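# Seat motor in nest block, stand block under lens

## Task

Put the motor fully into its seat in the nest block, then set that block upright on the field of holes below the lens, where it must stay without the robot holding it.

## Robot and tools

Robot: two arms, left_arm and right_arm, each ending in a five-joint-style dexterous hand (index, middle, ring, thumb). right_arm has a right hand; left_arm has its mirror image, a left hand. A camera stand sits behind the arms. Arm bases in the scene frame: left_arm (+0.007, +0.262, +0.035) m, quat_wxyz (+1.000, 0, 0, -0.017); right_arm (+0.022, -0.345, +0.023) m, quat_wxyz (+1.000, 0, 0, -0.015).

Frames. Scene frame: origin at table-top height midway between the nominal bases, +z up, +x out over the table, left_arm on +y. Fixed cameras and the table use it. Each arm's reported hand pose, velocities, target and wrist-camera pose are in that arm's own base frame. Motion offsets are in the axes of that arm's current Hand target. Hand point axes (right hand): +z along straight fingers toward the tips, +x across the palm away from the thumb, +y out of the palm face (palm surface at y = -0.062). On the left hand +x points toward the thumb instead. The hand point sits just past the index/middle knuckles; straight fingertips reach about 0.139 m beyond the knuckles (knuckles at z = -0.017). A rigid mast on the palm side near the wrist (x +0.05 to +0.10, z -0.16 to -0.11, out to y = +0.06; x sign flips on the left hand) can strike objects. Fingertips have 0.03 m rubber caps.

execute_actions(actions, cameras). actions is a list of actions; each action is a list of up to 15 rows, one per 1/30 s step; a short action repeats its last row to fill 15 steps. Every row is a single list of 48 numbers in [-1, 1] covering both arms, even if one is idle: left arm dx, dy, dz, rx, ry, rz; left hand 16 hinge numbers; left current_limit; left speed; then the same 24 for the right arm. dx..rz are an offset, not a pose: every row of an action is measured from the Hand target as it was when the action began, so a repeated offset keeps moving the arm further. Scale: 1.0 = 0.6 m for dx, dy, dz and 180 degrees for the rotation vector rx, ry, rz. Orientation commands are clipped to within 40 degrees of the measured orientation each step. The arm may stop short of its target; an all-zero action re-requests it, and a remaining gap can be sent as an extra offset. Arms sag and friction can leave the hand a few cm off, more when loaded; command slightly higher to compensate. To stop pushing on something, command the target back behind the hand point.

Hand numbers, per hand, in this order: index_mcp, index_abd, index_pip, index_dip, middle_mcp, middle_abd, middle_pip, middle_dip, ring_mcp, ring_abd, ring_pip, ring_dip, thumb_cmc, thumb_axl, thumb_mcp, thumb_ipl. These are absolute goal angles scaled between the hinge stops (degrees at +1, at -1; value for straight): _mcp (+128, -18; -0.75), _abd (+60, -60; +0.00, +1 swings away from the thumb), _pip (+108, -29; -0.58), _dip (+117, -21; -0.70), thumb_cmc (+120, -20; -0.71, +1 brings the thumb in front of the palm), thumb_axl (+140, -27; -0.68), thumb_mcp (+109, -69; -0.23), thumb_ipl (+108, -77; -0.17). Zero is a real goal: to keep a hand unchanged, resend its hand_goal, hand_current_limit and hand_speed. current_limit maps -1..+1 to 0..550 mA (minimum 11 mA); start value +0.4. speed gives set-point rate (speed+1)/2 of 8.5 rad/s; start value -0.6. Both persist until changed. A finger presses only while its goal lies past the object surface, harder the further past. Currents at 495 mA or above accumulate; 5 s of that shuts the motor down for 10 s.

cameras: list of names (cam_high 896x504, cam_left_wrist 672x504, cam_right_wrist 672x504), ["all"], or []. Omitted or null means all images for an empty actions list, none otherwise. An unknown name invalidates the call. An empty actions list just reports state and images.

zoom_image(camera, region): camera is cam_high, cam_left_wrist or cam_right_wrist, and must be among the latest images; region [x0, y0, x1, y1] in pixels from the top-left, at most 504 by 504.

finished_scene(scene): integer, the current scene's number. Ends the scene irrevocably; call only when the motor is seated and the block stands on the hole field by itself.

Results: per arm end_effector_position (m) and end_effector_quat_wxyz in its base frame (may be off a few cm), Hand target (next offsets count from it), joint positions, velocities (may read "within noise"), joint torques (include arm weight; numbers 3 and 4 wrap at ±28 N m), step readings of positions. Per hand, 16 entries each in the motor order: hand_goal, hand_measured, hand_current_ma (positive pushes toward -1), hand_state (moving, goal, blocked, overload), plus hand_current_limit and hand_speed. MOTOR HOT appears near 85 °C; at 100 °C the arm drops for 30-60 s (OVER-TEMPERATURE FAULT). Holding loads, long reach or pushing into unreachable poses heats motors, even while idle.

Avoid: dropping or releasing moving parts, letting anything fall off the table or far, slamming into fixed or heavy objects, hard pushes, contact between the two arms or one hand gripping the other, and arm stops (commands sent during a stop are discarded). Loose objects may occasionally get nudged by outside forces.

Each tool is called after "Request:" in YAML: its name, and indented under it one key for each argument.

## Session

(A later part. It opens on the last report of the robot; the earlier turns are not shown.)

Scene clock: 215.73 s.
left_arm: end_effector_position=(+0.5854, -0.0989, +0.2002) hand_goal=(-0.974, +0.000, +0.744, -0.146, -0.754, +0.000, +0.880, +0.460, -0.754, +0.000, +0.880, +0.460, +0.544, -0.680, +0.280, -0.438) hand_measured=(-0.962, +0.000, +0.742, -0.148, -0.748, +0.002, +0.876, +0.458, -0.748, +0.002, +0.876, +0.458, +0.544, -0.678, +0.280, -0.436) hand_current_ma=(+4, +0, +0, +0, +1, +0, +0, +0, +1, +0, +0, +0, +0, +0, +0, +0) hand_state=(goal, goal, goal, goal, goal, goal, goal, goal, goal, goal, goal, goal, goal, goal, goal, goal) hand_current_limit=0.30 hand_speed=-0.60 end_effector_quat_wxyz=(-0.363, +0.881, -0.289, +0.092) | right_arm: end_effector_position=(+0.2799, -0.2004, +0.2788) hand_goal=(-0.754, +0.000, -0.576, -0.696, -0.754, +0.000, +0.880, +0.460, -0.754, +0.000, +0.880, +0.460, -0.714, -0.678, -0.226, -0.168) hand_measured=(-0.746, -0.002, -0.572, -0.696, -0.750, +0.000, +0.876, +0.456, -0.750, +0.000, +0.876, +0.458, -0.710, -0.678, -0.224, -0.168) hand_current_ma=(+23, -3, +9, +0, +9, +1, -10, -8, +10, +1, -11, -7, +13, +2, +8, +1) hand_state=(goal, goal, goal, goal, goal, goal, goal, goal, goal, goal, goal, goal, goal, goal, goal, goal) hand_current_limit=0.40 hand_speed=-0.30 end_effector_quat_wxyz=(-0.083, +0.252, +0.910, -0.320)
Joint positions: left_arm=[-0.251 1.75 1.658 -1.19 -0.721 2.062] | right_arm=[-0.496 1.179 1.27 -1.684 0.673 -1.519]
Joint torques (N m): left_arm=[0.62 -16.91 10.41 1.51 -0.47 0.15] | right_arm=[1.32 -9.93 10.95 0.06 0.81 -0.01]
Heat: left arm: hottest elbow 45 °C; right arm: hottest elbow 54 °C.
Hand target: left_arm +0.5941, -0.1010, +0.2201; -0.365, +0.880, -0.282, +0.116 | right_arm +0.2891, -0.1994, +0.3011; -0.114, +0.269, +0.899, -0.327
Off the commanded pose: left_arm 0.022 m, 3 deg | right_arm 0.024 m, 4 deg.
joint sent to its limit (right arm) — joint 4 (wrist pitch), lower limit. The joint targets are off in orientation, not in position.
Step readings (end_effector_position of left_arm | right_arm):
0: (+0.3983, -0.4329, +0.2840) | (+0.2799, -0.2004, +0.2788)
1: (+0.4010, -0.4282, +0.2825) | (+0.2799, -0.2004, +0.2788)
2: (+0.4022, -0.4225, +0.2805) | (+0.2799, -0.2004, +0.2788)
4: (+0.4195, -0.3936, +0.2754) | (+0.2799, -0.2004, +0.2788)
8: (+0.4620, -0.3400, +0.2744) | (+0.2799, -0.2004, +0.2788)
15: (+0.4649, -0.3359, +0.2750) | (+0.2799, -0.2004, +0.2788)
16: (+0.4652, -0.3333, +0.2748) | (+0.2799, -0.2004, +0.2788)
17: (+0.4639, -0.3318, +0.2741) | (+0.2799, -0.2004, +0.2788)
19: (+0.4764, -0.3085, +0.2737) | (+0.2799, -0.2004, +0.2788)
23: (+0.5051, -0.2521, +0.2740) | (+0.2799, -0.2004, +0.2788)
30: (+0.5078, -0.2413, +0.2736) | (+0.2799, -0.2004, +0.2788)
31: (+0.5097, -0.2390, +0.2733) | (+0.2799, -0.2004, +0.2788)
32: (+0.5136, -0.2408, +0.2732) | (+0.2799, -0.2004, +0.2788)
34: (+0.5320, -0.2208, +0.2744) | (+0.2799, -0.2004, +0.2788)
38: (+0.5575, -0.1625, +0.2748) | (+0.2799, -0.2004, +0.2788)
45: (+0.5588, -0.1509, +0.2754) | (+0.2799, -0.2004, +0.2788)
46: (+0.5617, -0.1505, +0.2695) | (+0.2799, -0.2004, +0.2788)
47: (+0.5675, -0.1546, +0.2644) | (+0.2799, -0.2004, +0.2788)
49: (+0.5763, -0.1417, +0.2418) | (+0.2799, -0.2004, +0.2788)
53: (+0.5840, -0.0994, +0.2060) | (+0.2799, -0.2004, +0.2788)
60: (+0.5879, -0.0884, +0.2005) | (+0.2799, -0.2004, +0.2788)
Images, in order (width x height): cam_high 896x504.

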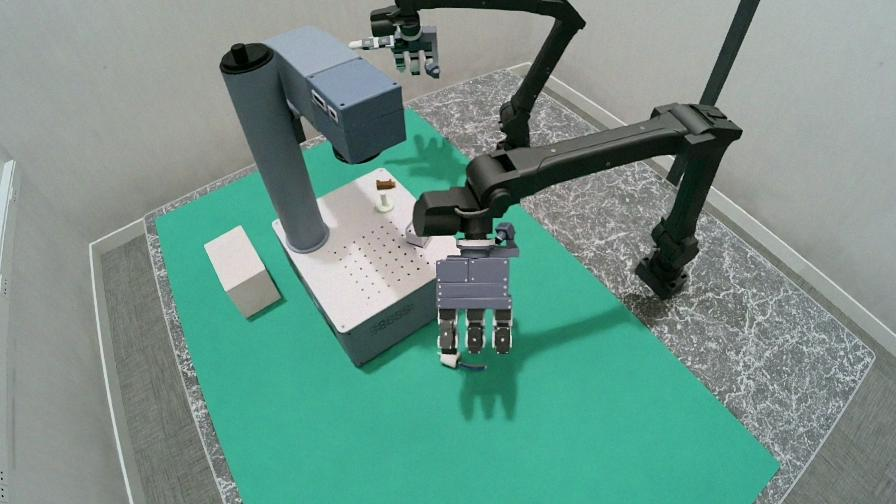

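Request:
execute_actions:
  actions:
    - [[0.0101,0.151,0.1554,0,0,0,-0.973,0,0.745,-0.145,-0.754,0,0.88,0.46,-0.754,0,0.88,0.46,0.545,-0.68,0.281,-0.438,0.3,-0.6,0,0,0,0,0,0,-0.754,0,-0.576,-0.696,-0.754,0,0.88,0.46,-0.754,0,0.88,0.46,-0.714,-0.678,-0.226,-0.168,0.4,-0.3]]
  cameras: ["cam_high", "cam_left_wrist"]

Request:
zoom_image:
  camera: "cam_high"
  region: [425, 310, 525, 400]

Scene clock: 218.00 s.
left_arm: end_effector_position=(+0.5827, -0.0986, +0.0603) hand_goal=(-0.974, +0.000, +0.744, -0.146, -0.754, +0.000, +0.880, +0.460, -0.754, +0.000, +0.880, +0.460, +0.544, -0.680, +0.280, -0.438) hand_measured=(-0.968, +0.000, +0.742, -0.148, -0.750, +0.002, +0.876, +0.458, -0.750, +0.002, +0.878, +0.458, +0.544, -0.678, +0.280, -0.436) hand_current_ma=(+1, +0, +0, +0, +1, +0, +0, +0, +1, +0, +0, +0, +0, +0, +0, +0) hand_state=(goal, goal, goal, goal, goal, goal, goal, goal, goal, goal, goal, goal, goal, goal, goal, goal) hand_current_limit=0.30 hand_speed=-0.60 end_effector_quat_wxyz=(-0.361, +0.881, -0.293, +0.083) | right_arm: end_effector_position=(+0.2799, -0.2004, +0.2788) hand_goal=(-0.754, +0.000, -0.576, -0.696, -0.754, +0.000, +0.880, +0.460, -0.754, +0.000, +0.880, +0.460, -0.714, -0.678, -0.226, -0.168) hand_measured=(-0.746, -0.002, -0.572, -0.696, -0.750, +0.000, +0.876, +0.456, -0.750, +0.000, +0.876, +0.458, -0.710, -0.678, -0.224, -0.168) hand_current_ma=(+23, -3, +9, +0, +9, +1, -10, -8, +10, +1, -11, -7, +13, +2, +8, +1) hand_state=(goal, goal, goal, goal, goal, goal, goal, goal, goal, goal, goal, goal, goal, goal, goal, goal) hand_current_limit=0.40 hand_speed=-0.30 end_effector_quat_wxyz=(-0.083, +0.252, +0.910, -0.320)
Joint positions: left_arm=[-0.251 1.85 1.422 -0.874 -0.719 2.062] | right_arm=[-0.496 1.179 1.27 -1.684 0.673 -1.519]
Joint torques (N m): left_arm=[0.67 -18.55 10.32 1.43 -0.57 0.17] | right_arm=[1.26 -10.05 10.95 0.09 0.81 0]
Heat: left arm: hottest elbow 45 °C; right arm: hottest elbow 54 °C.
Hand target: left_arm +0.5999, -0.1028, +0.0899; -0.365, +0.880, -0.282, +0.116 | right_arm +0.2891, -0.1994, +0.3011; -0.114, +0.269, +0.899, -0.327
Off the commanded pose: left_arm 0.035 m, 4 deg | right_arm 0.024 m, 4 deg.
joint sent to its limit (right arm) — joint 4 (wrist pitch), lower limit. The joint targets are off in orientation, not in position.
Step readings (end_effector_position of left_arm | right_arm):
0: (+0.5853, -0.0988, +0.2002) | (+0.2799, -0.2004, +0.2788)
1: (+0.5868, -0.0984, +0.1906) | (+0.2799, -0.2004, +0.2788)
2: (+0.5940, -0.0992, +0.1851) | (+0.2799, -0.2004, +0.2788)
4: (+0.5924, -0.0994, +0.1505) | (+0.2799, -0.2004, +0.2788)
8: (+0.5809, -0.0979, +0.0823) | (+0.2799, -0.2004, +0.2788)
15: (+0.5819, -0.0984, +0.0582) | (+0.2799, -0.2004, +0.2788)
Images, in order (width x height): cam_high 896x504, cam_left_wrist 672x504.

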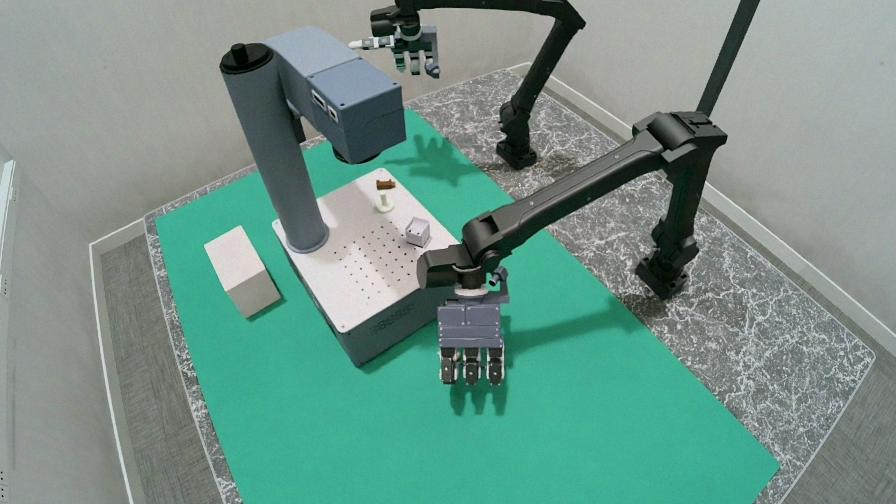

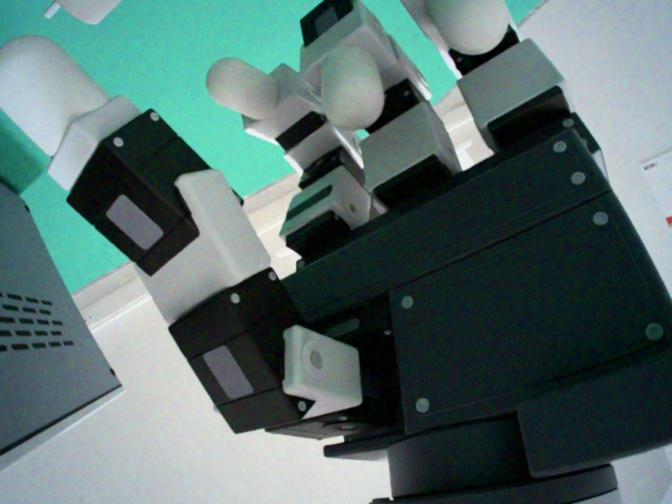

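Scaled by 5.040 from the camera's 896x504 image, which has a finer 1280x720 frame.

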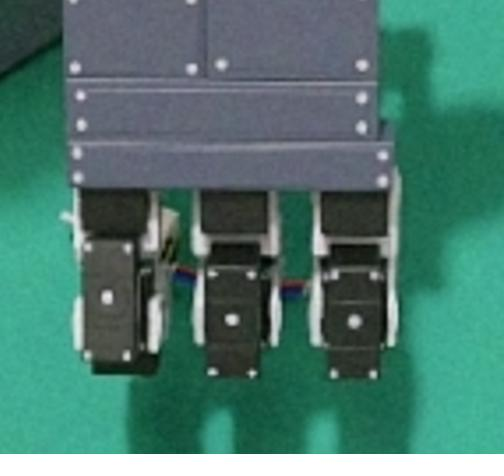

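Request:
execute_actions:
  actions:
    - [[-0.0013,0.0262,0.0681,0,0,0,-0.973,0,0.745,-0.145,-0.754,0,0.88,0.46,-0.754,0,0.88,0.46,0.545,-0.68,0.281,-0.438,0.3,-0.6,0,0,0,0,0,0,-0.754,0,-0.576,-0.696,-0.754,0,0.88,0.46,-0.754,0,0.88,0.46,-0.714,-0.678,-0.226,-0.168,0.4,-0.3]]
  cameras: ["cam_high", "cam_left_wrist"]

Request:
zoom_image:
  camera: "cam_high"
  region: [425, 310, 525, 400]

Scene clock: 226.30 s.
left_arm: end_effector_position=(+0.6032, -0.0865, +0.0529) hand_goal=(-0.974, +0.000, +0.744, -0.146, -0.754, +0.000, +0.880, +0.460, -0.754, +0.000, +0.880, +0.460, +0.544, -0.680, +0.280, -0.438) hand_measured=(-0.968, +0.000, +0.742, -0.148, -0.750, +0.002, +0.876, +0.458, -0.750, +0.002, +0.878, +0.458, +0.544, -0.678, +0.280, -0.436) hand_current_ma=(+1, +0, +0, +0, +1, +0, +0, +0, +1, +0, +0, +0, +0, +0, +0, +0) hand_state=(goal, goal, goal, goal, goal, goal, goal, goal, goal, goal, goal, goal, goal, goal, goal, goal) hand_current_limit=0.30 hand_speed=-0.60 end_effector_quat_wxyz=(-0.365, +0.883, -0.273, +0.108) | right_arm: end_effector_position=(+0.2799, -0.2004, +0.2788) hand_goal=(-0.754, +0.000, -0.576, -0.696, -0.754, +0.000, +0.880, +0.460, -0.754, +0.000, +0.880, +0.460, -0.714, -0.678, -0.226, -0.168) hand_measured=(-0.746, -0.002, -0.572, -0.696, -0.750, +0.000, +0.876, +0.456, -0.750, +0.000, +0.876, +0.458, -0.710, -0.678, -0.224, -0.168) hand_current_ma=(+23, -3, +9, +0, +9, +1, -10, -8, +10, +1, -11, -7, +13, +2, +8, +1) hand_state=(goal, goal, goal, goal, goal, goal, goal, goal, goal, goal, goal, goal, goal, goal, goal, goal) hand_current_limit=0.40 hand_speed=-0.30 end_effector_quat_wxyz=(-0.083, +0.252, +0.910, -0.320)
Joint positions: left_arm=[-0.224 1.867 1.415 -0.78 -0.719 2.075] | right_arm=[-0.496 1.179 1.27 -1.684 0.673 -1.519]
Joint torques (N m): left_arm=[0.67 -15.44 8.75 1.61 -0.41 0.14] | right_arm=[1.2 -9.88 10.95 0.06 0.82 0]
Heat: left arm: hottest elbow 45 °C; right arm: hottest elbow 54 °C.
Hand target: left_arm +0.6095, -0.0876, +0.0500; -0.365, +0.880, -0.282, +0.116 | right_arm +0.2891, -0.1994, +0.3011; -0.114, +0.269, +0.899, -0.327
Off the commanded pose: left_arm 0.007 m, 1 deg | right_arm 0.024 m, 4 deg.
joint sent to its limit (left arm) — joint 6 (wrist roll), upper limit. The joint targets still meet the commanded pose.
joint sent to its limit (right arm) — joint 4 (wrist pitch), lower limit. The joint targets are off in orientation, not in position.
Step readings (end_effector_position of left_arm | right_arm):
0: (+0.5827, -0.0986, +0.0603) | (+0.2799, -0.2004, +0.2788)
1: (+0.5847, -0.0979, +0.0599) | (+0.2799, -0.2004, +0.2788)
2: (+0.5897, -0.0985, +0.0597) | (+0.2799, -0.2004, +0.2788)
4: (+0.5986, -0.0962, +0.0581) | (+0.2799, -0.2004, +0.2788)
8: (+0.6030, -0.0903, +0.0545) | (+0.2799, -0.2004, +0.2788)
15: (+0.6033, -0.0866, +0.0529) | (+0.2799, -0.2004, +0.2788)
Images, in order (width x height): cam_high 896x504, cam_left_wrist 672x504.

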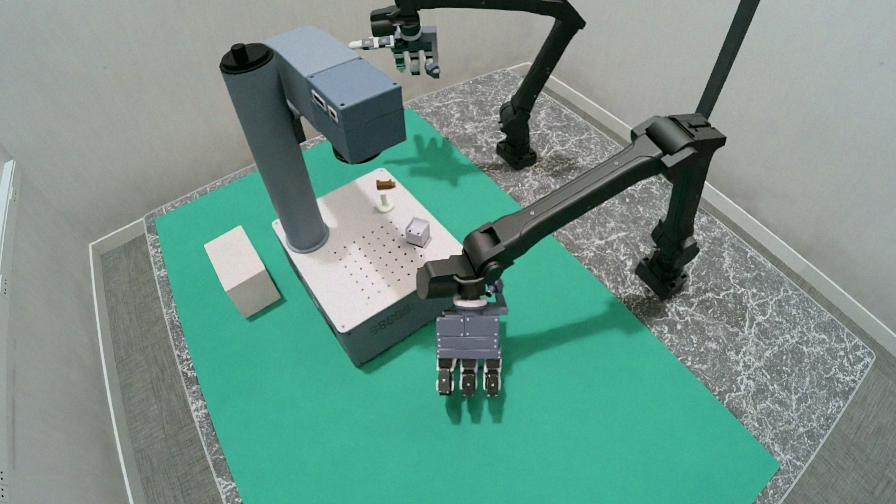

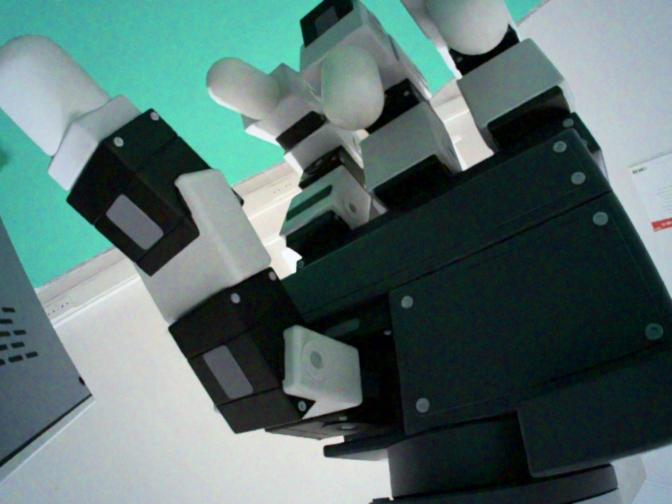

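Scaled by 5.040 from the camera's 896x504 image, which has a finer 1280x720 frame.

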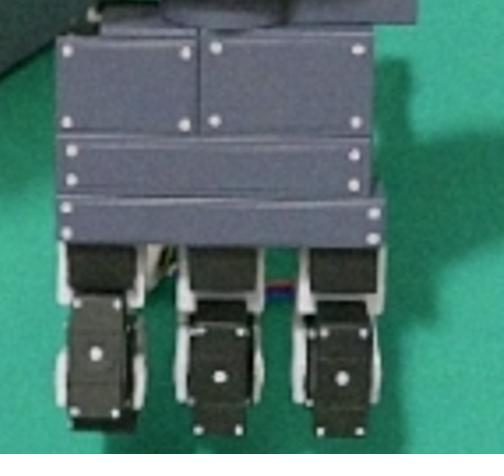

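Request:
execute_actions:
  actions:
    - [[-0.0231,0.0498,0.0327,0,0,0,-0.973,0,0.745,-0.145,-0.754,0,0.88,0.46,-0.754,0,0.88,0.46,0.545,-0.68,0.281,-0.438,0.3,-0.6,0,0,0,0,0,0,-0.754,0,-0.576,-0.696,-0.754,0,0.88,0.46,-0.754,0,0.88,0.46,-0.714,-0.678,-0.226,-0.168,0.4,-0.3]]
  cameras: ["cam_high", "cam_left_wrist"]

Request:
zoom_image:
  camera: "cam_high"
  region: [425, 310, 525, 400]

Scene clock: 239.20 s.
left_arm: end_effector_position=(+0.5817, -0.0818, +0.0058) hand_goal=(-0.974, +0.000, +0.744, -0.146, -0.754, +0.000, +0.880, +0.460, -0.754, +0.000, +0.880, +0.460, +0.544, -0.680, +0.280, -0.438) hand_measured=(-0.968, +0.000, +0.742, -0.148, -0.750, +0.002, +0.876, +0.458, -0.750, +0.002, +0.878, +0.458, +0.544, -0.678, +0.280, -0.436) hand_current_ma=(+1, +0, +0, +0, +1, +0, +0, +0, +1, +0, +0, +0, +0, +0, +0, +0) hand_state=(goal, goal, goal, goal, goal, goal, goal, goal, goal, goal, goal, goal, goal, goal, goal, goal) hand_current_limit=0.30 hand_speed=-0.60 end_effector_quat_wxyz=(-0.364, +0.883, -0.279, +0.097) | right_arm: end_effector_position=(+0.2799, -0.2004, +0.2788) hand_goal=(-0.754, +0.000, -0.576, -0.696, -0.754, +0.000, +0.880, +0.460, -0.754, +0.000, +0.880, +0.460, -0.714, -0.678, -0.226, -0.168) hand_measured=(-0.746, -0.002, -0.572, -0.696, -0.750, +0.000, +0.876, +0.456, -0.750, +0.000, +0.876, +0.458, -0.710, -0.678, -0.224, -0.168) hand_current_ma=(+23, -3, +9, +0, +9, +1, -10, -8, +10, +1, -11, -7, +13, +2, +8, +1) hand_state=(goal, goal, goal, goal, goal, goal, goal, goal, goal, goal, goal, goal, goal, goal, goal, goal) hand_current_limit=0.40 hand_speed=-0.30 end_effector_quat_wxyz=(-0.083, +0.252, +0.910, -0.320)
Joint positions: left_arm=[-0.224 1.889 1.312 -0.679 -0.718 2.077] | right_arm=[-0.496 1.179 1.27 -1.684 0.673 -1.519]
Joint torques (N m): left_arm=[0.56 -16.32 9.05 1.51 -0.46 0.14] | right_arm=[1.2 -9.93 10.95 0.06 0.81 -0.01]
Heat: left arm: hottest elbow 45 °C; right arm: hottest elbow 55 °C.
Hand target: left_arm +0.5941, -0.0855, +0.0150; -0.365, +0.880, -0.282, +0.116 | right_arm +0.2891, -0.1994, +0.3011; -0.114, +0.269, +0.899, -0.327
Off the commanded pose: left_arm 0.016 m, 2 deg | right_arm 0.024 m, 4 deg.
joint sent to its limit (left arm) — joint 6 (wrist roll), upper limit. The joint targets still meet the commanded pose.
joint sent to its limit (right arm) — joint 4 (wrist pitch), lower limit. The joint targets are off in orientation, not in position.
Step readings (end_effector_position of left_arm | right_arm):
0: (+0.6032, -0.0865, +0.0529) | (+0.2799, -0.2004, +0.2788)
1: (+0.6030, -0.0865, +0.0498) | (+0.2799, -0.2004, +0.2788)
2: (+0.6042, -0.0867, +0.0468) | (+0.2799, -0.2004, +0.2788)
4: (+0.5970, -0.0852, +0.0332) | (+0.2799, -0.2004, +0.2788)
8: (+0.5809, -0.0816, +0.0101) | (+0.2799, -0.2004, +0.2788)
15: (+0.5817, -0.0818, +0.0058) | (+0.2799, -0.2004, +0.2788)
Images, in order (width x height): cam_high 896x504, cam_left_wrist 672x504.

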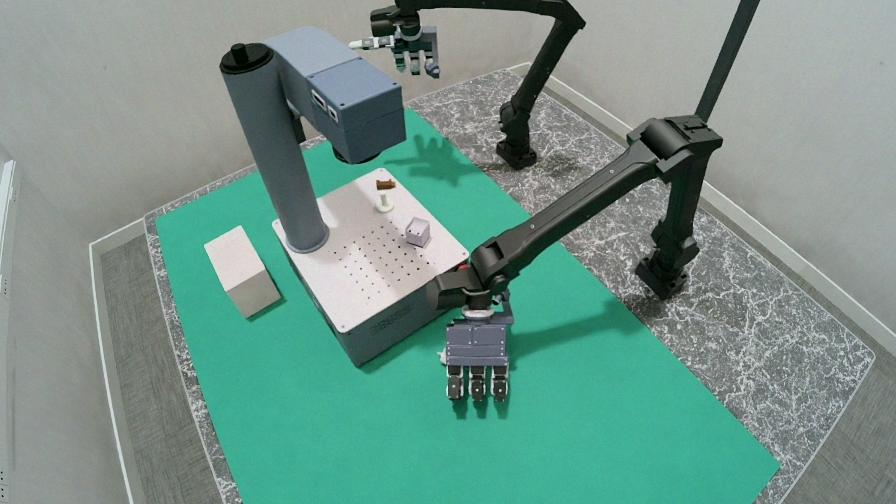

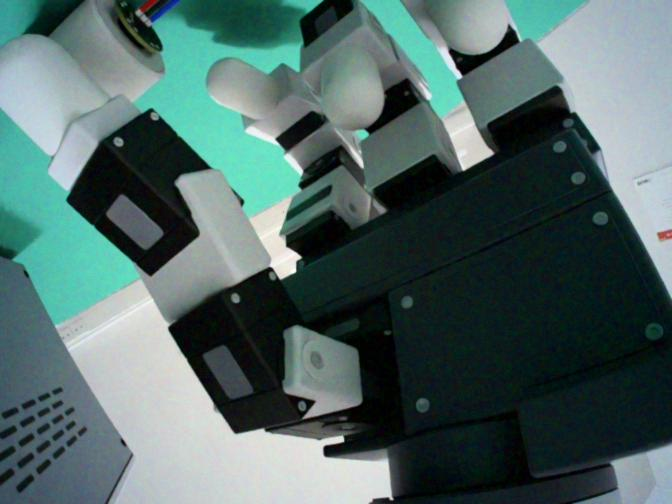

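Scaled by 5.040 from the camera's 896x504 image, which has a finer 1280x720 frame.

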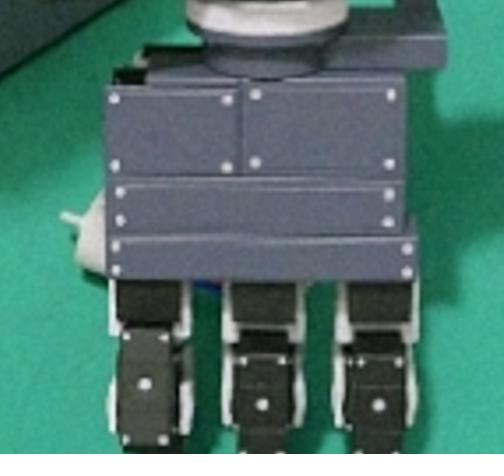

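Request:
execute_actions:
  actions:
    - [[0.0175,0,0,0,0,0,-0.973,0,0.745,-0.145,-0.754,0,0.88,0.46,-0.754,0,0.88,0.46,0.545,-0.68,0.281,-0.438,0.3,-0.6,0,0,0,0,0,0,-0.754,0,-0.576,-0.696,-0.754,0,0.88,0.46,-0.754,0,0.88,0.46,-0.714,-0.678,-0.226,-0.168,0.4,-0.3]]
  cameras: ["cam_high", "cam_left_wrist"]

Request:
zoom_image:
  camera: "cam_high"
  region: [425, 310, 525, 400]

Request:
zoom_image:
  camera: "cam_left_wrist"
  region: [0, 0, 300, 200]

Scene clock: 242.43 s.
left_arm: end_effector_position=(+0.5815, -0.0829, +0.0056) hand_goal=(-0.974, +0.000, +0.744, -0.146, -0.754, +0.000, +0.880, +0.460, -0.754, +0.000, +0.880, +0.460, +0.544, -0.680, +0.280, -0.438) hand_measured=(-0.968, +0.000, +0.742, -0.148, -0.750, +0.002, +0.876, +0.458, -0.750, +0.002, +0.878, +0.458, +0.544, -0.678, +0.280, -0.436) hand_current_ma=(+1, +0, +0, +0, +1, +0, +0, +0, +1, +0, +0, +0, +0, +0, +0, +0) hand_state=(goal, goal, goal, goal, goal, goal, goal, goal, goal, goal, goal, goal, goal, goal, goal, goal) hand_current_limit=0.30 hand_speed=-0.60 end_effector_quat_wxyz=(-0.364, +0.883, -0.279, +0.097) | right_arm: end_effector_position=(+0.2799, -0.2004, +0.2788) hand_goal=(-0.754, +0.000, -0.576, -0.696, -0.754, +0.000, +0.880, +0.460, -0.754, +0.000, +0.880, +0.460, -0.714, -0.678, -0.226, -0.168) hand_measured=(-0.746, -0.002, -0.572, -0.696, -0.750, +0.000, +0.876, +0.456, -0.750, +0.000, +0.876, +0.458, -0.710, -0.678, -0.224, -0.168) hand_current_ma=(+23, -3, +9, +0, +9, +1, -10, -8, +10, +1, -11, -7, +13, +2, +8, +1) hand_state=(goal, goal, goal, goal, goal, goal, goal, goal, goal, goal, goal, goal, goal, goal, goal, goal) hand_current_limit=0.40 hand_speed=-0.30 end_effector_quat_wxyz=(-0.083, +0.252, +0.910, -0.320)
Joint positions: left_arm=[-0.226 1.889 1.312 -0.679 -0.718 2.077] | right_arm=[-0.496 1.179 1.27 -1.684 0.673 -1.519]
Joint torques (N m): left_arm=[0.21 -14.97 11.25 1.13 -0.46 0.15] | right_arm=[1.26 -9.93 10.96 0.1 0.81 -0.01]
Heat: left arm: hottest elbow 44 °C; right arm: hottest elbow 55 °C.
Hand target: left_arm +0.6027, -0.0917, +0.0151; -0.365, +0.880, -0.282, +0.116 | right_arm +0.2891, -0.1994, +0.3011; -0.114, +0.269, +0.899, -0.327
Off the commanded pose: left_arm 0.025 m, 2 deg | right_arm 0.024 m, 4 deg.
joint sent to its limit (left arm) — joint 6 (wrist roll), upper limit. The joint targets still meet the commanded pose.
joint sent to its limit (right arm) — joint 4 (wrist pitch), lower limit. The joint targets are off in orientation, not in position.
Step readings (end_effector_position of left_arm | right_arm):
0: (+0.5817, -0.0818, +0.0058) | (+0.2799, -0.2004, +0.2788)
1: (+0.5816, -0.0820, +0.0058) | (+0.2799, -0.2004, +0.2788)
2: (+0.5816, -0.0824, +0.0058) | (+0.2799, -0.2004, +0.2788)
4: (+0.5816, -0.0827, +0.0058) | (+0.2799, -0.2004, +0.2788)
8: (+0.5815, -0.0829, +0.0056) | (+0.2799, -0.2004, +0.2788)
15: (+0.5815, -0.0829, +0.0056) | (+0.2799, -0.2004, +0.2788)
Images, in order (width x height): cam_high 896x504, cam_left_wrist 672x504.

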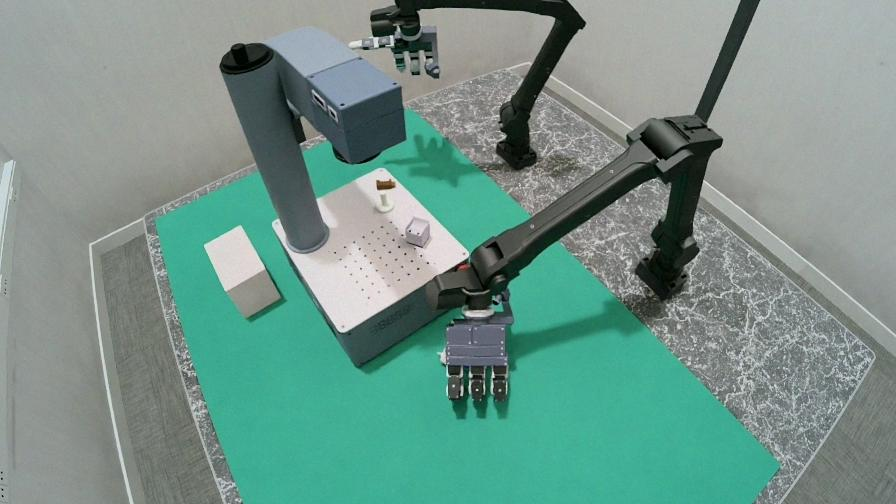

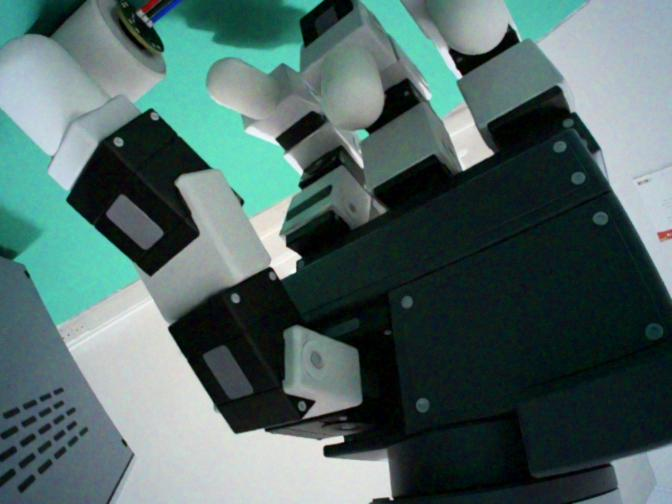

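Scaled by 5.040 from the camera's 896x504 image, which has a finer 1280x720 frame.

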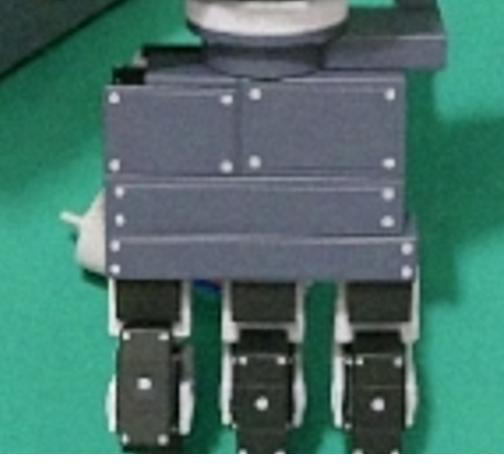

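Scaled by 1.680 from the camera's 672x504 image, which has a finer 960x720 frame.

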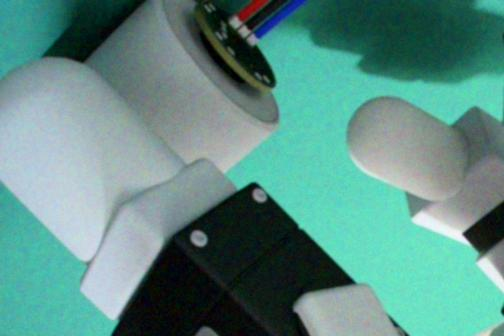

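Request:
execute_actions:
  actions:
    - [[0.0081,0.0136,0.0218,0,0,0,-0.973,0,0.745,-0.145,-0.754,0,0.88,0.46,-0.754,0,0.88,0.46,0.545,-0.68,0.281,-0.438,0.3,-0.6,0,0,0,0,0,0,-0.754,0,-0.576,-0.696,-0.754,0,0.88,0.46,-0.754,0,0.88,0.46,-0.714,-0.678,-0.226,-0.168,0.4,-0.3]]
  cameras: ["cam_high", "cam_left_wrist"]

Request:
zoom_image:
  camera: "cam_high"
  region: [425, 310, 525, 400]

Request:
zoom_image:
  camera: "cam_left_wrist"
  region: [0, 0, 300, 200]

Scene clock: 249.10 s.
left_arm: end_effector_position=(+0.5847, -0.0836, -0.0143) hand_goal=(-0.974, +0.000, +0.744, -0.146, -0.754, +0.000, +0.880, +0.460, -0.754, +0.000, +0.880, +0.460, +0.544, -0.680, +0.280, -0.438) hand_measured=(-0.968, +0.000, +0.742, -0.148, -0.750, +0.002, +0.876, +0.458, -0.750, +0.002, +0.878, +0.458, +0.544, -0.678, +0.280, -0.436) hand_current_ma=(+1, +0, +0, +0, +1, +0, +0, +0, +1, +0, +0, +0, +0, +0, +0, +0) hand_state=(goal, goal, goal, goal, goal, goal, goal, goal, goal, goal, goal, goal, goal, goal, goal, goal) hand_current_limit=0.30 hand_speed=-0.60 end_effector_quat_wxyz=(-0.363, +0.883, -0.283, +0.089) | right_arm: end_effector_position=(+0.2799, -0.2004, +0.2788) hand_goal=(-0.754, +0.000, -0.576, -0.696, -0.754, +0.000, +0.880, +0.460, -0.754, +0.000, +0.880, +0.460, -0.714, -0.678, -0.226, -0.168) hand_measured=(-0.746, -0.002, -0.572, -0.696, -0.750, +0.000, +0.876, +0.456, -0.750, +0.000, +0.876, +0.458, -0.710, -0.678, -0.224, -0.168) hand_current_ma=(+23, -3, +9, +0, +9, +1, -10, -8, +10, +1, -11, -7, +13, +2, +8, +1) hand_state=(goal, goal, goal, goal, goal, goal, goal, goal, goal, goal, goal, goal, goal, goal, goal, goal) hand_current_limit=0.40 hand_speed=-0.30 end_effector_quat_wxyz=(-0.083, +0.252, +0.910, -0.320)
Joint positions: left_arm=[-0.226 1.933 1.322 -0.662 -0.718 2.077] | right_arm=[-0.496 1.179 1.27 -1.684 0.673 -1.519]
Joint torques (N m): left_arm=[0.32 -15.97 10.88 1.4 -0.48 0.13] | right_arm=[1.2 -9.99 10.96 0.09 0.81 -0.01]
Heat: left arm: hottest elbow 44 °C; right arm: hottest elbow 55 °C.
Hand target: left_arm +0.6086, -0.0916, +0.0001; -0.365, +0.880, -0.282, +0.116 | right_arm +0.2891, -0.1994, +0.3011; -0.114, +0.269, +0.899, -0.327
Off the commanded pose: left_arm 0.029 m, 3 deg | right_arm 0.024 m, 4 deg.
joint sent to its limit (left arm) — joint 6 (wrist roll), upper limit. The joint targets still meet the commanded pose.
joint sent to its limit (right arm) — joint 4 (wrist pitch), lower limit. The joint targets are off in orientation, not in position.
Step readings (end_effector_position of left_arm | right_arm):
0: (+0.5815, -0.0829, +0.0056) | (+0.2799, -0.2004, +0.2788)
1: (+0.5816, -0.0829, +0.0046) | (+0.2799, -0.2004, +0.2788)
2: (+0.5833, -0.0833, +0.0038) | (+0.2799, -0.2004, +0.2788)
4: (+0.5863, -0.0840, -0.0005) | (+0.2799, -0.2004, +0.2788)
8: (+0.5854, -0.0838, -0.0113) | (+0.2799, -0.2004, +0.2788)
15: (+0.5847, -0.0836, -0.0143) | (+0.2799, -0.2004, +0.2788)
Images, in order (width x height): cam_high 896x504, cam_left_wrist 672x504.

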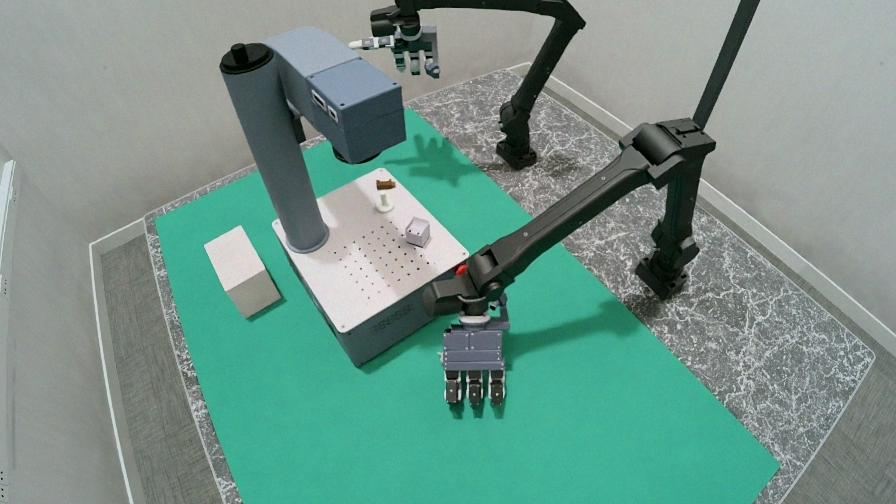

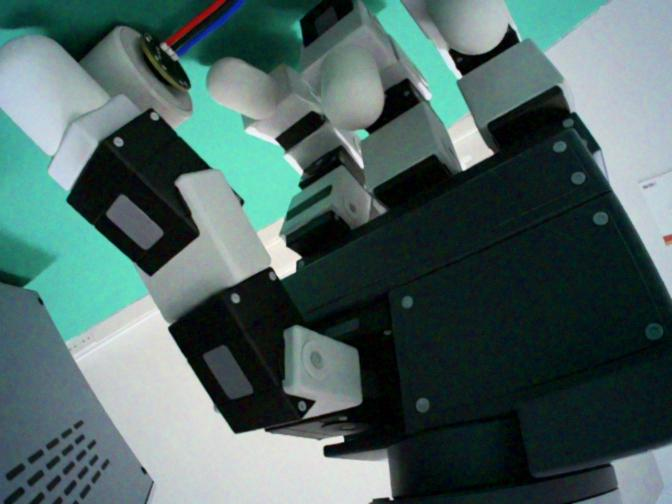

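Scaled by 5.040 from the camera's 896x504 image, which has a finer 1280x720 frame.

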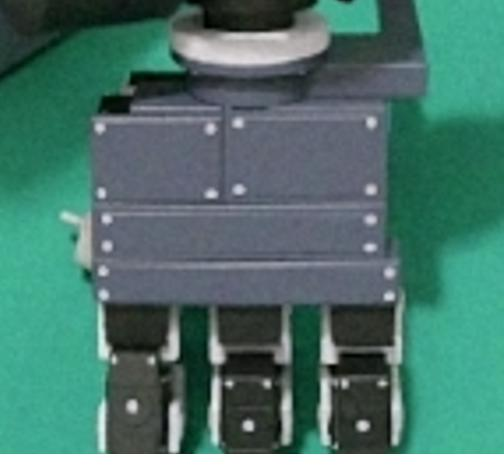

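Scaled by 1.680 from the camera's 672x504 image, which has a finer 960x720 frame.

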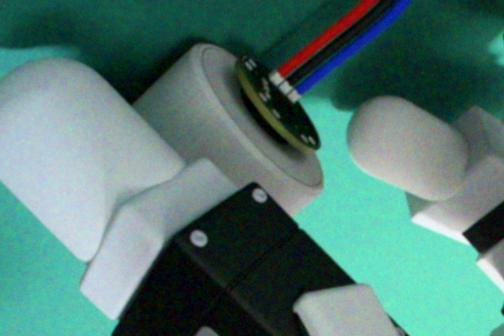

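Request:
execute_actions:
  actions:
    - [[0.02,-0.003,-0.003,0,0,0,-0.973,0,0.745,-0.145,-0.754,0,0.88,0.46,-0.754,0,0.88,0.46,0.545,-0.68,0.281,-0.438,0.3,-0.6,0,0,0,0,0,0,-0.754,0,-0.576,-0.696,-0.754,0,0.88,0.46,-0.754,0,0.88,0.46,-0.714,-0.678,-0.226,-0.168,0.4,-0.3]]
  cameras: ["cam_high", "cam_left_wrist"]

Request:
zoom_image:
  camera: "cam_high"
  region: [425, 310, 525, 400]

Request:
zoom_image:
  camera: "cam_left_wrist"
  region: [0, 0, 300, 200]

Scene clock: 251.93 s.
left_arm: end_effector_position=(+0.6011, -0.0912, -0.0056) hand_goal=(-0.974, +0.000, +0.744, -0.146, -0.754, +0.000, +0.880, +0.460, -0.754, +0.000, +0.880, +0.460, +0.544, -0.680, +0.280, -0.438) hand_measured=(-0.968, +0.000, +0.742, -0.148, -0.750, +0.002, +0.876, +0.458, -0.750, +0.002, +0.878, +0.458, +0.544, -0.678, +0.280, -0.436) hand_current_ma=(+1, +0, +0, +0, +1, +0, +0, +0, +1, +0, +0, +0, +0, +0, +0, +0) hand_state=(goal, goal, goal, goal, goal, goal, goal, goal, goal, goal, goal, goal, goal, goal, goal, goal) hand_current_limit=0.30 hand_speed=-0.60 end_effector_quat_wxyz=(-0.364, +0.882, -0.280, +0.104) | right_arm: end_effector_position=(+0.2799, -0.2004, +0.2788) hand_goal=(-0.754, +0.000, -0.576, -0.696, -0.754, +0.000, +0.880, +0.460, -0.754, +0.000, +0.880, +0.460, -0.714, -0.678, -0.226, -0.168) hand_measured=(-0.746, -0.002, -0.572, -0.696, -0.750, +0.000, +0.876, +0.456, -0.750, +0.000, +0.876, +0.458, -0.710, -0.678, -0.224, -0.168) hand_current_ma=(+23, -3, +9, +0, +9, +1, -10, -8, +10, +1, -11, -7, +13, +2, +8, +1) hand_state=(goal, goal, goal, goal, goal, goal, goal, goal, goal, goal, goal, goal, goal, goal, goal, goal) hand_current_limit=0.40 hand_speed=-0.30 end_effector_quat_wxyz=(-0.083, +0.252, +0.910, -0.320)
Joint positions: left_arm=[-0.232 1.945 1.363 -0.662 -0.718 2.077] | right_arm=[-0.496 1.179 1.27 -1.684 0.673 -1.519]
Joint torques (N m): left_arm=[0.38 -15.56 11.14 0.77 -0.46 0.14] | right_arm=[1.26 -9.93 10.95 0.06 0.81 0]
Heat: left arm: hottest elbow 44 °C; right arm: hottest elbow 55 °C.
Hand target: left_arm +0.6183, -0.0986, +0.0025; -0.365, +0.880, -0.282, +0.116 | right_arm +0.2891, -0.1994, +0.3011; -0.114, +0.269, +0.899, -0.327
Off the commanded pose: left_arm 0.021 m, 1 deg | right_arm 0.024 m, 4 deg.
joint sent to its limit (left arm) — joint 6 (wrist roll), upper limit. The joint targets still meet the commanded pose.
joint sent to its limit (right arm) — joint 4 (wrist pitch), lower limit. The joint targets are off in orientation, not in position.
Step readings (end_effector_position of left_arm | right_arm):
0: (+0.5847, -0.0836, -0.0143) | (+0.2799, -0.2004, +0.2788)
1: (+0.5855, -0.0840, -0.0139) | (+0.2799, -0.2004, +0.2788)
2: (+0.5874, -0.0845, -0.0134) | (+0.2799, -0.2004, +0.2788)
4: (+0.5933, -0.0867, -0.0111) | (+0.2799, -0.2004, +0.2788)
8: (+0.6004, -0.0903, -0.0061) | (+0.2799, -0.2004, +0.2788)
15: (+0.6011, -0.0912, -0.0056) | (+0.2799, -0.2004, +0.2788)
Images, in order (width x height): cam_high 896x504, cam_left_wrist 672x504.

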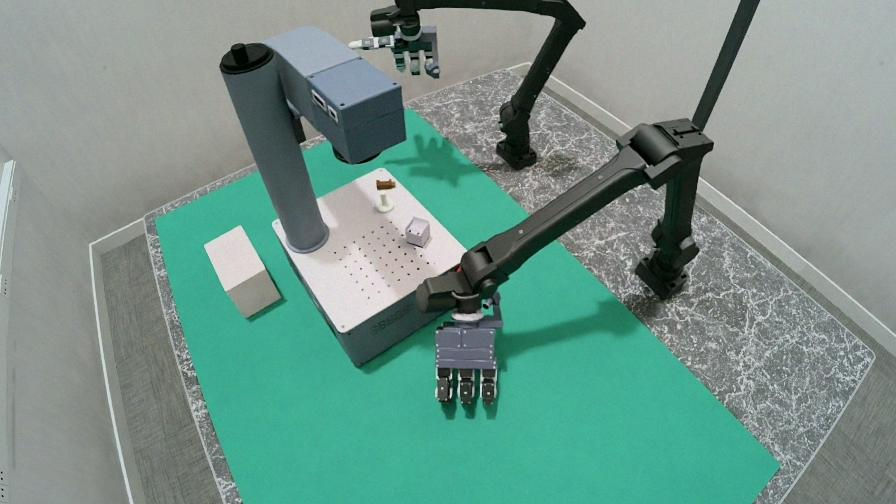

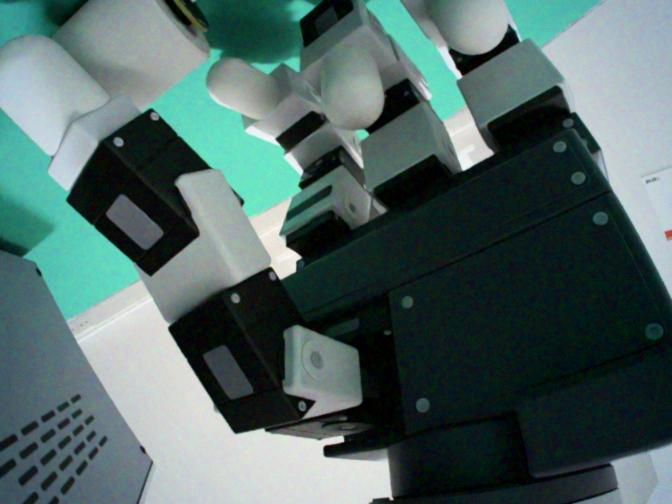

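Scaled by 5.040 from the camera's 896x504 image, which has a finer 1280x720 frame.

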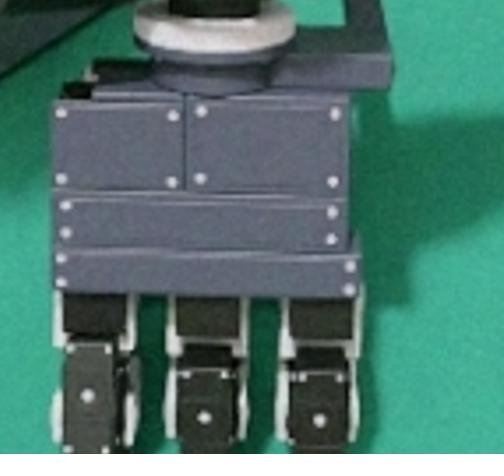

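Scaled by 1.680 from the camera's 672x504 image, which has a finer 960x720 frame.

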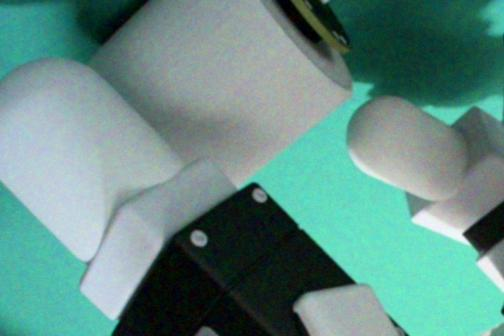

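Request:
execute_actions:
  actions:
    - [[-0.0283,0.011,0.011,0,0,0,-0.973,0,0.745,-0.145,-0.754,0,0.88,0.46,-0.754,0,0.88,0.46,0.545,-0.68,0.281,-0.438,0.3,-0.6,0,0,0,0,0,0,-0.754,0,-0.576,-0.696,-0.754,0,0.88,0.46,-0.754,0,0.88,0.46,-0.714,-0.678,-0.226,-0.168,0.4,-0.3]]
  cameras: ["cam_high", "cam_left_wrist"]

Request:
zoom_image:
  camera: "cam_high"
  region: [425, 310, 525, 400]

Request:
zoom_image:
  camera: "cam_left_wrist"
  region: [0, 0, 300, 200]

Scene clock: 254.73 s.
left_arm: end_effector_position=(+0.5952, -0.0898, -0.0130) hand_goal=(-0.974, +0.000, +0.744, -0.146, -0.754, +0.000, +0.880, +0.460, -0.754, +0.000, +0.880, +0.460, +0.544, -0.680, +0.280, -0.438) hand_measured=(-0.968, +0.000, +0.742, -0.148, -0.750, +0.002, +0.876, +0.458, -0.750, +0.002, +0.878, +0.458, +0.544, -0.678, +0.280, -0.436) hand_current_ma=(+1, +0, +0, +0, +1, +0, +0, +0, +1, +0, +0, +0, +0, +0, +0, +0) hand_state=(goal, goal, goal, goal, goal, goal, goal, goal, goal, goal, goal, goal, goal, goal, goal, goal) hand_current_limit=0.30 hand_speed=-0.60 end_effector_quat_wxyz=(-0.364, +0.882, -0.281, +0.101) | right_arm: end_effector_position=(+0.2799, -0.2004, +0.2788) hand_goal=(-0.754, +0.000, -0.576, -0.696, -0.754, +0.000, +0.880, +0.460, -0.754, +0.000, +0.880, +0.460, -0.714, -0.678, -0.226, -0.168) hand_measured=(-0.746, -0.002, -0.572, -0.696, -0.750, +0.000, +0.876, +0.456, -0.750, +0.000, +0.876, +0.458, -0.710, -0.678, -0.224, -0.168) hand_current_ma=(+23, -3, +9, +0, +9, +1, -10, -8, +10, +1, -11, -7, +13, +2, +8, +1) hand_state=(goal, goal, goal, goal, goal, goal, goal, goal, goal, goal, goal, goal, goal, goal, goal, goal) hand_current_limit=0.40 hand_speed=-0.30 end_effector_quat_wxyz=(-0.083, +0.252, +0.910, -0.320)
Joint positions: left_arm=[-0.232 1.945 1.341 -0.645 -0.718 2.077] | right_arm=[-0.496 1.179 1.27 -1.684 0.673 -1.519]
Joint torques (N m): left_arm=[0.91 -16.85 8.21 1.61 -0.45 0.13] | right_arm=[1.26 -10.05 10.95 0.08 0.82 -0.01]
Heat: left arm: hottest elbow 44 °C; right arm: hottest elbow 55 °C.
Hand target: left_arm +0.6045, -0.0887, -0.0068; -0.365, +0.880, -0.282, +0.116 | right_arm +0.2891, -0.1994, +0.3011; -0.114, +0.269, +0.899, -0.327
Off the commanded pose: left_arm 0.011 m, 2 deg | right_arm 0.024 m, 4 deg.
joint sent to its limit (left arm) — joint 6 (wrist roll), upper limit. The joint targets still meet the commanded pose.
joint sent to its limit (right arm) — joint 4 (wrist pitch), lower limit. The joint targets are off in orientation, not in position.
Step readings (end_effector_position of left_arm | right_arm):
0: (+0.6011, -0.0912, -0.0056) | (+0.2799, -0.2004, +0.2788)
1: (+0.6009, -0.0911, -0.0063) | (+0.2799, -0.2004, +0.2788)
2: (+0.6010, -0.0911, -0.0072) | (+0.2799, -0.2004, +0.2788)
4: (+0.5992, -0.0907, -0.0096) | (+0.2799, -0.2004, +0.2788)
8: (+0.5952, -0.0898, -0.0130) | (+0.2799, -0.2004, +0.2788)
15: (+0.5952, -0.0898, -0.0130) | (+0.2799, -0.2004, +0.2788)
Images, in order (width x height): cam_high 896x504, cam_left_wrist 672x504.

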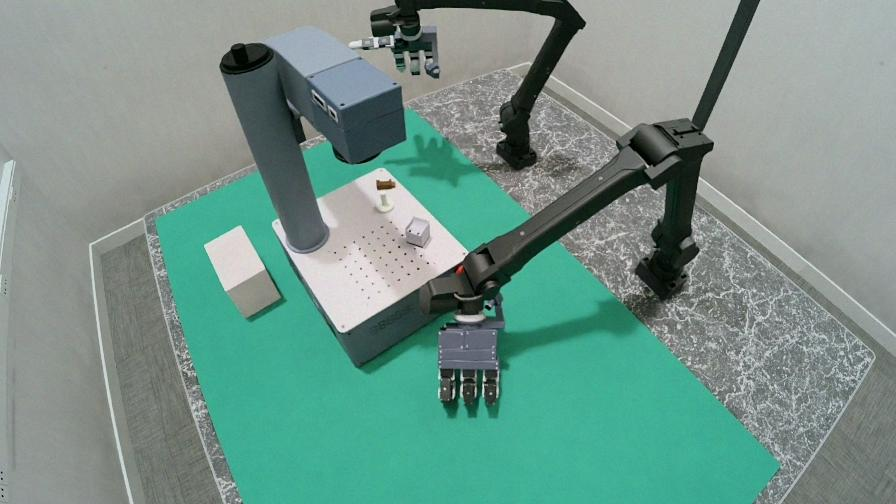

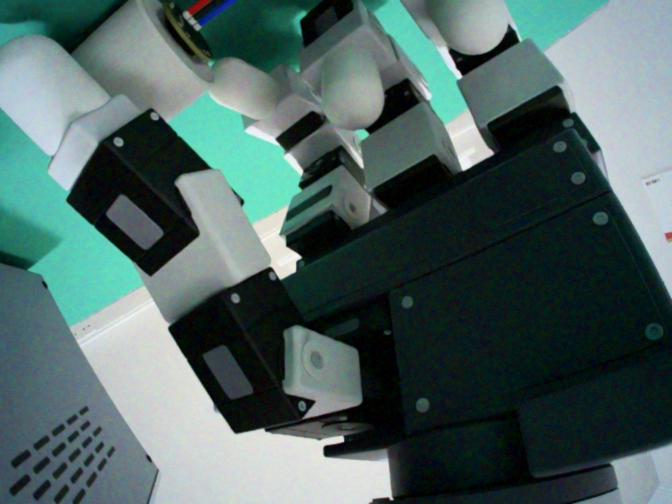

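Scaled by 5.040 from the camera's 896x504 image, which has a finer 1280x720 frame.

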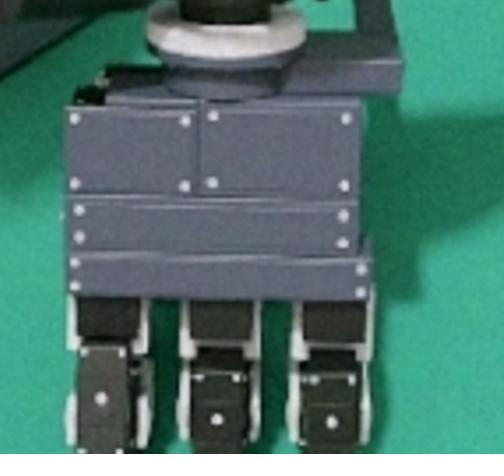

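Scaled by 1.680 from the camera's 672x504 image, which has a finer 960x720 frame.

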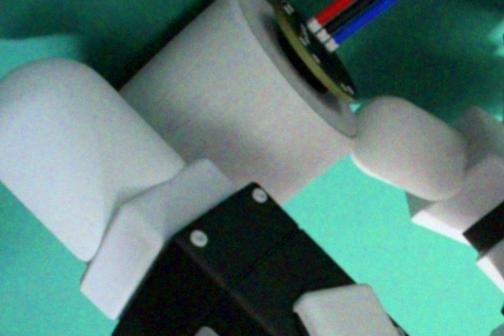

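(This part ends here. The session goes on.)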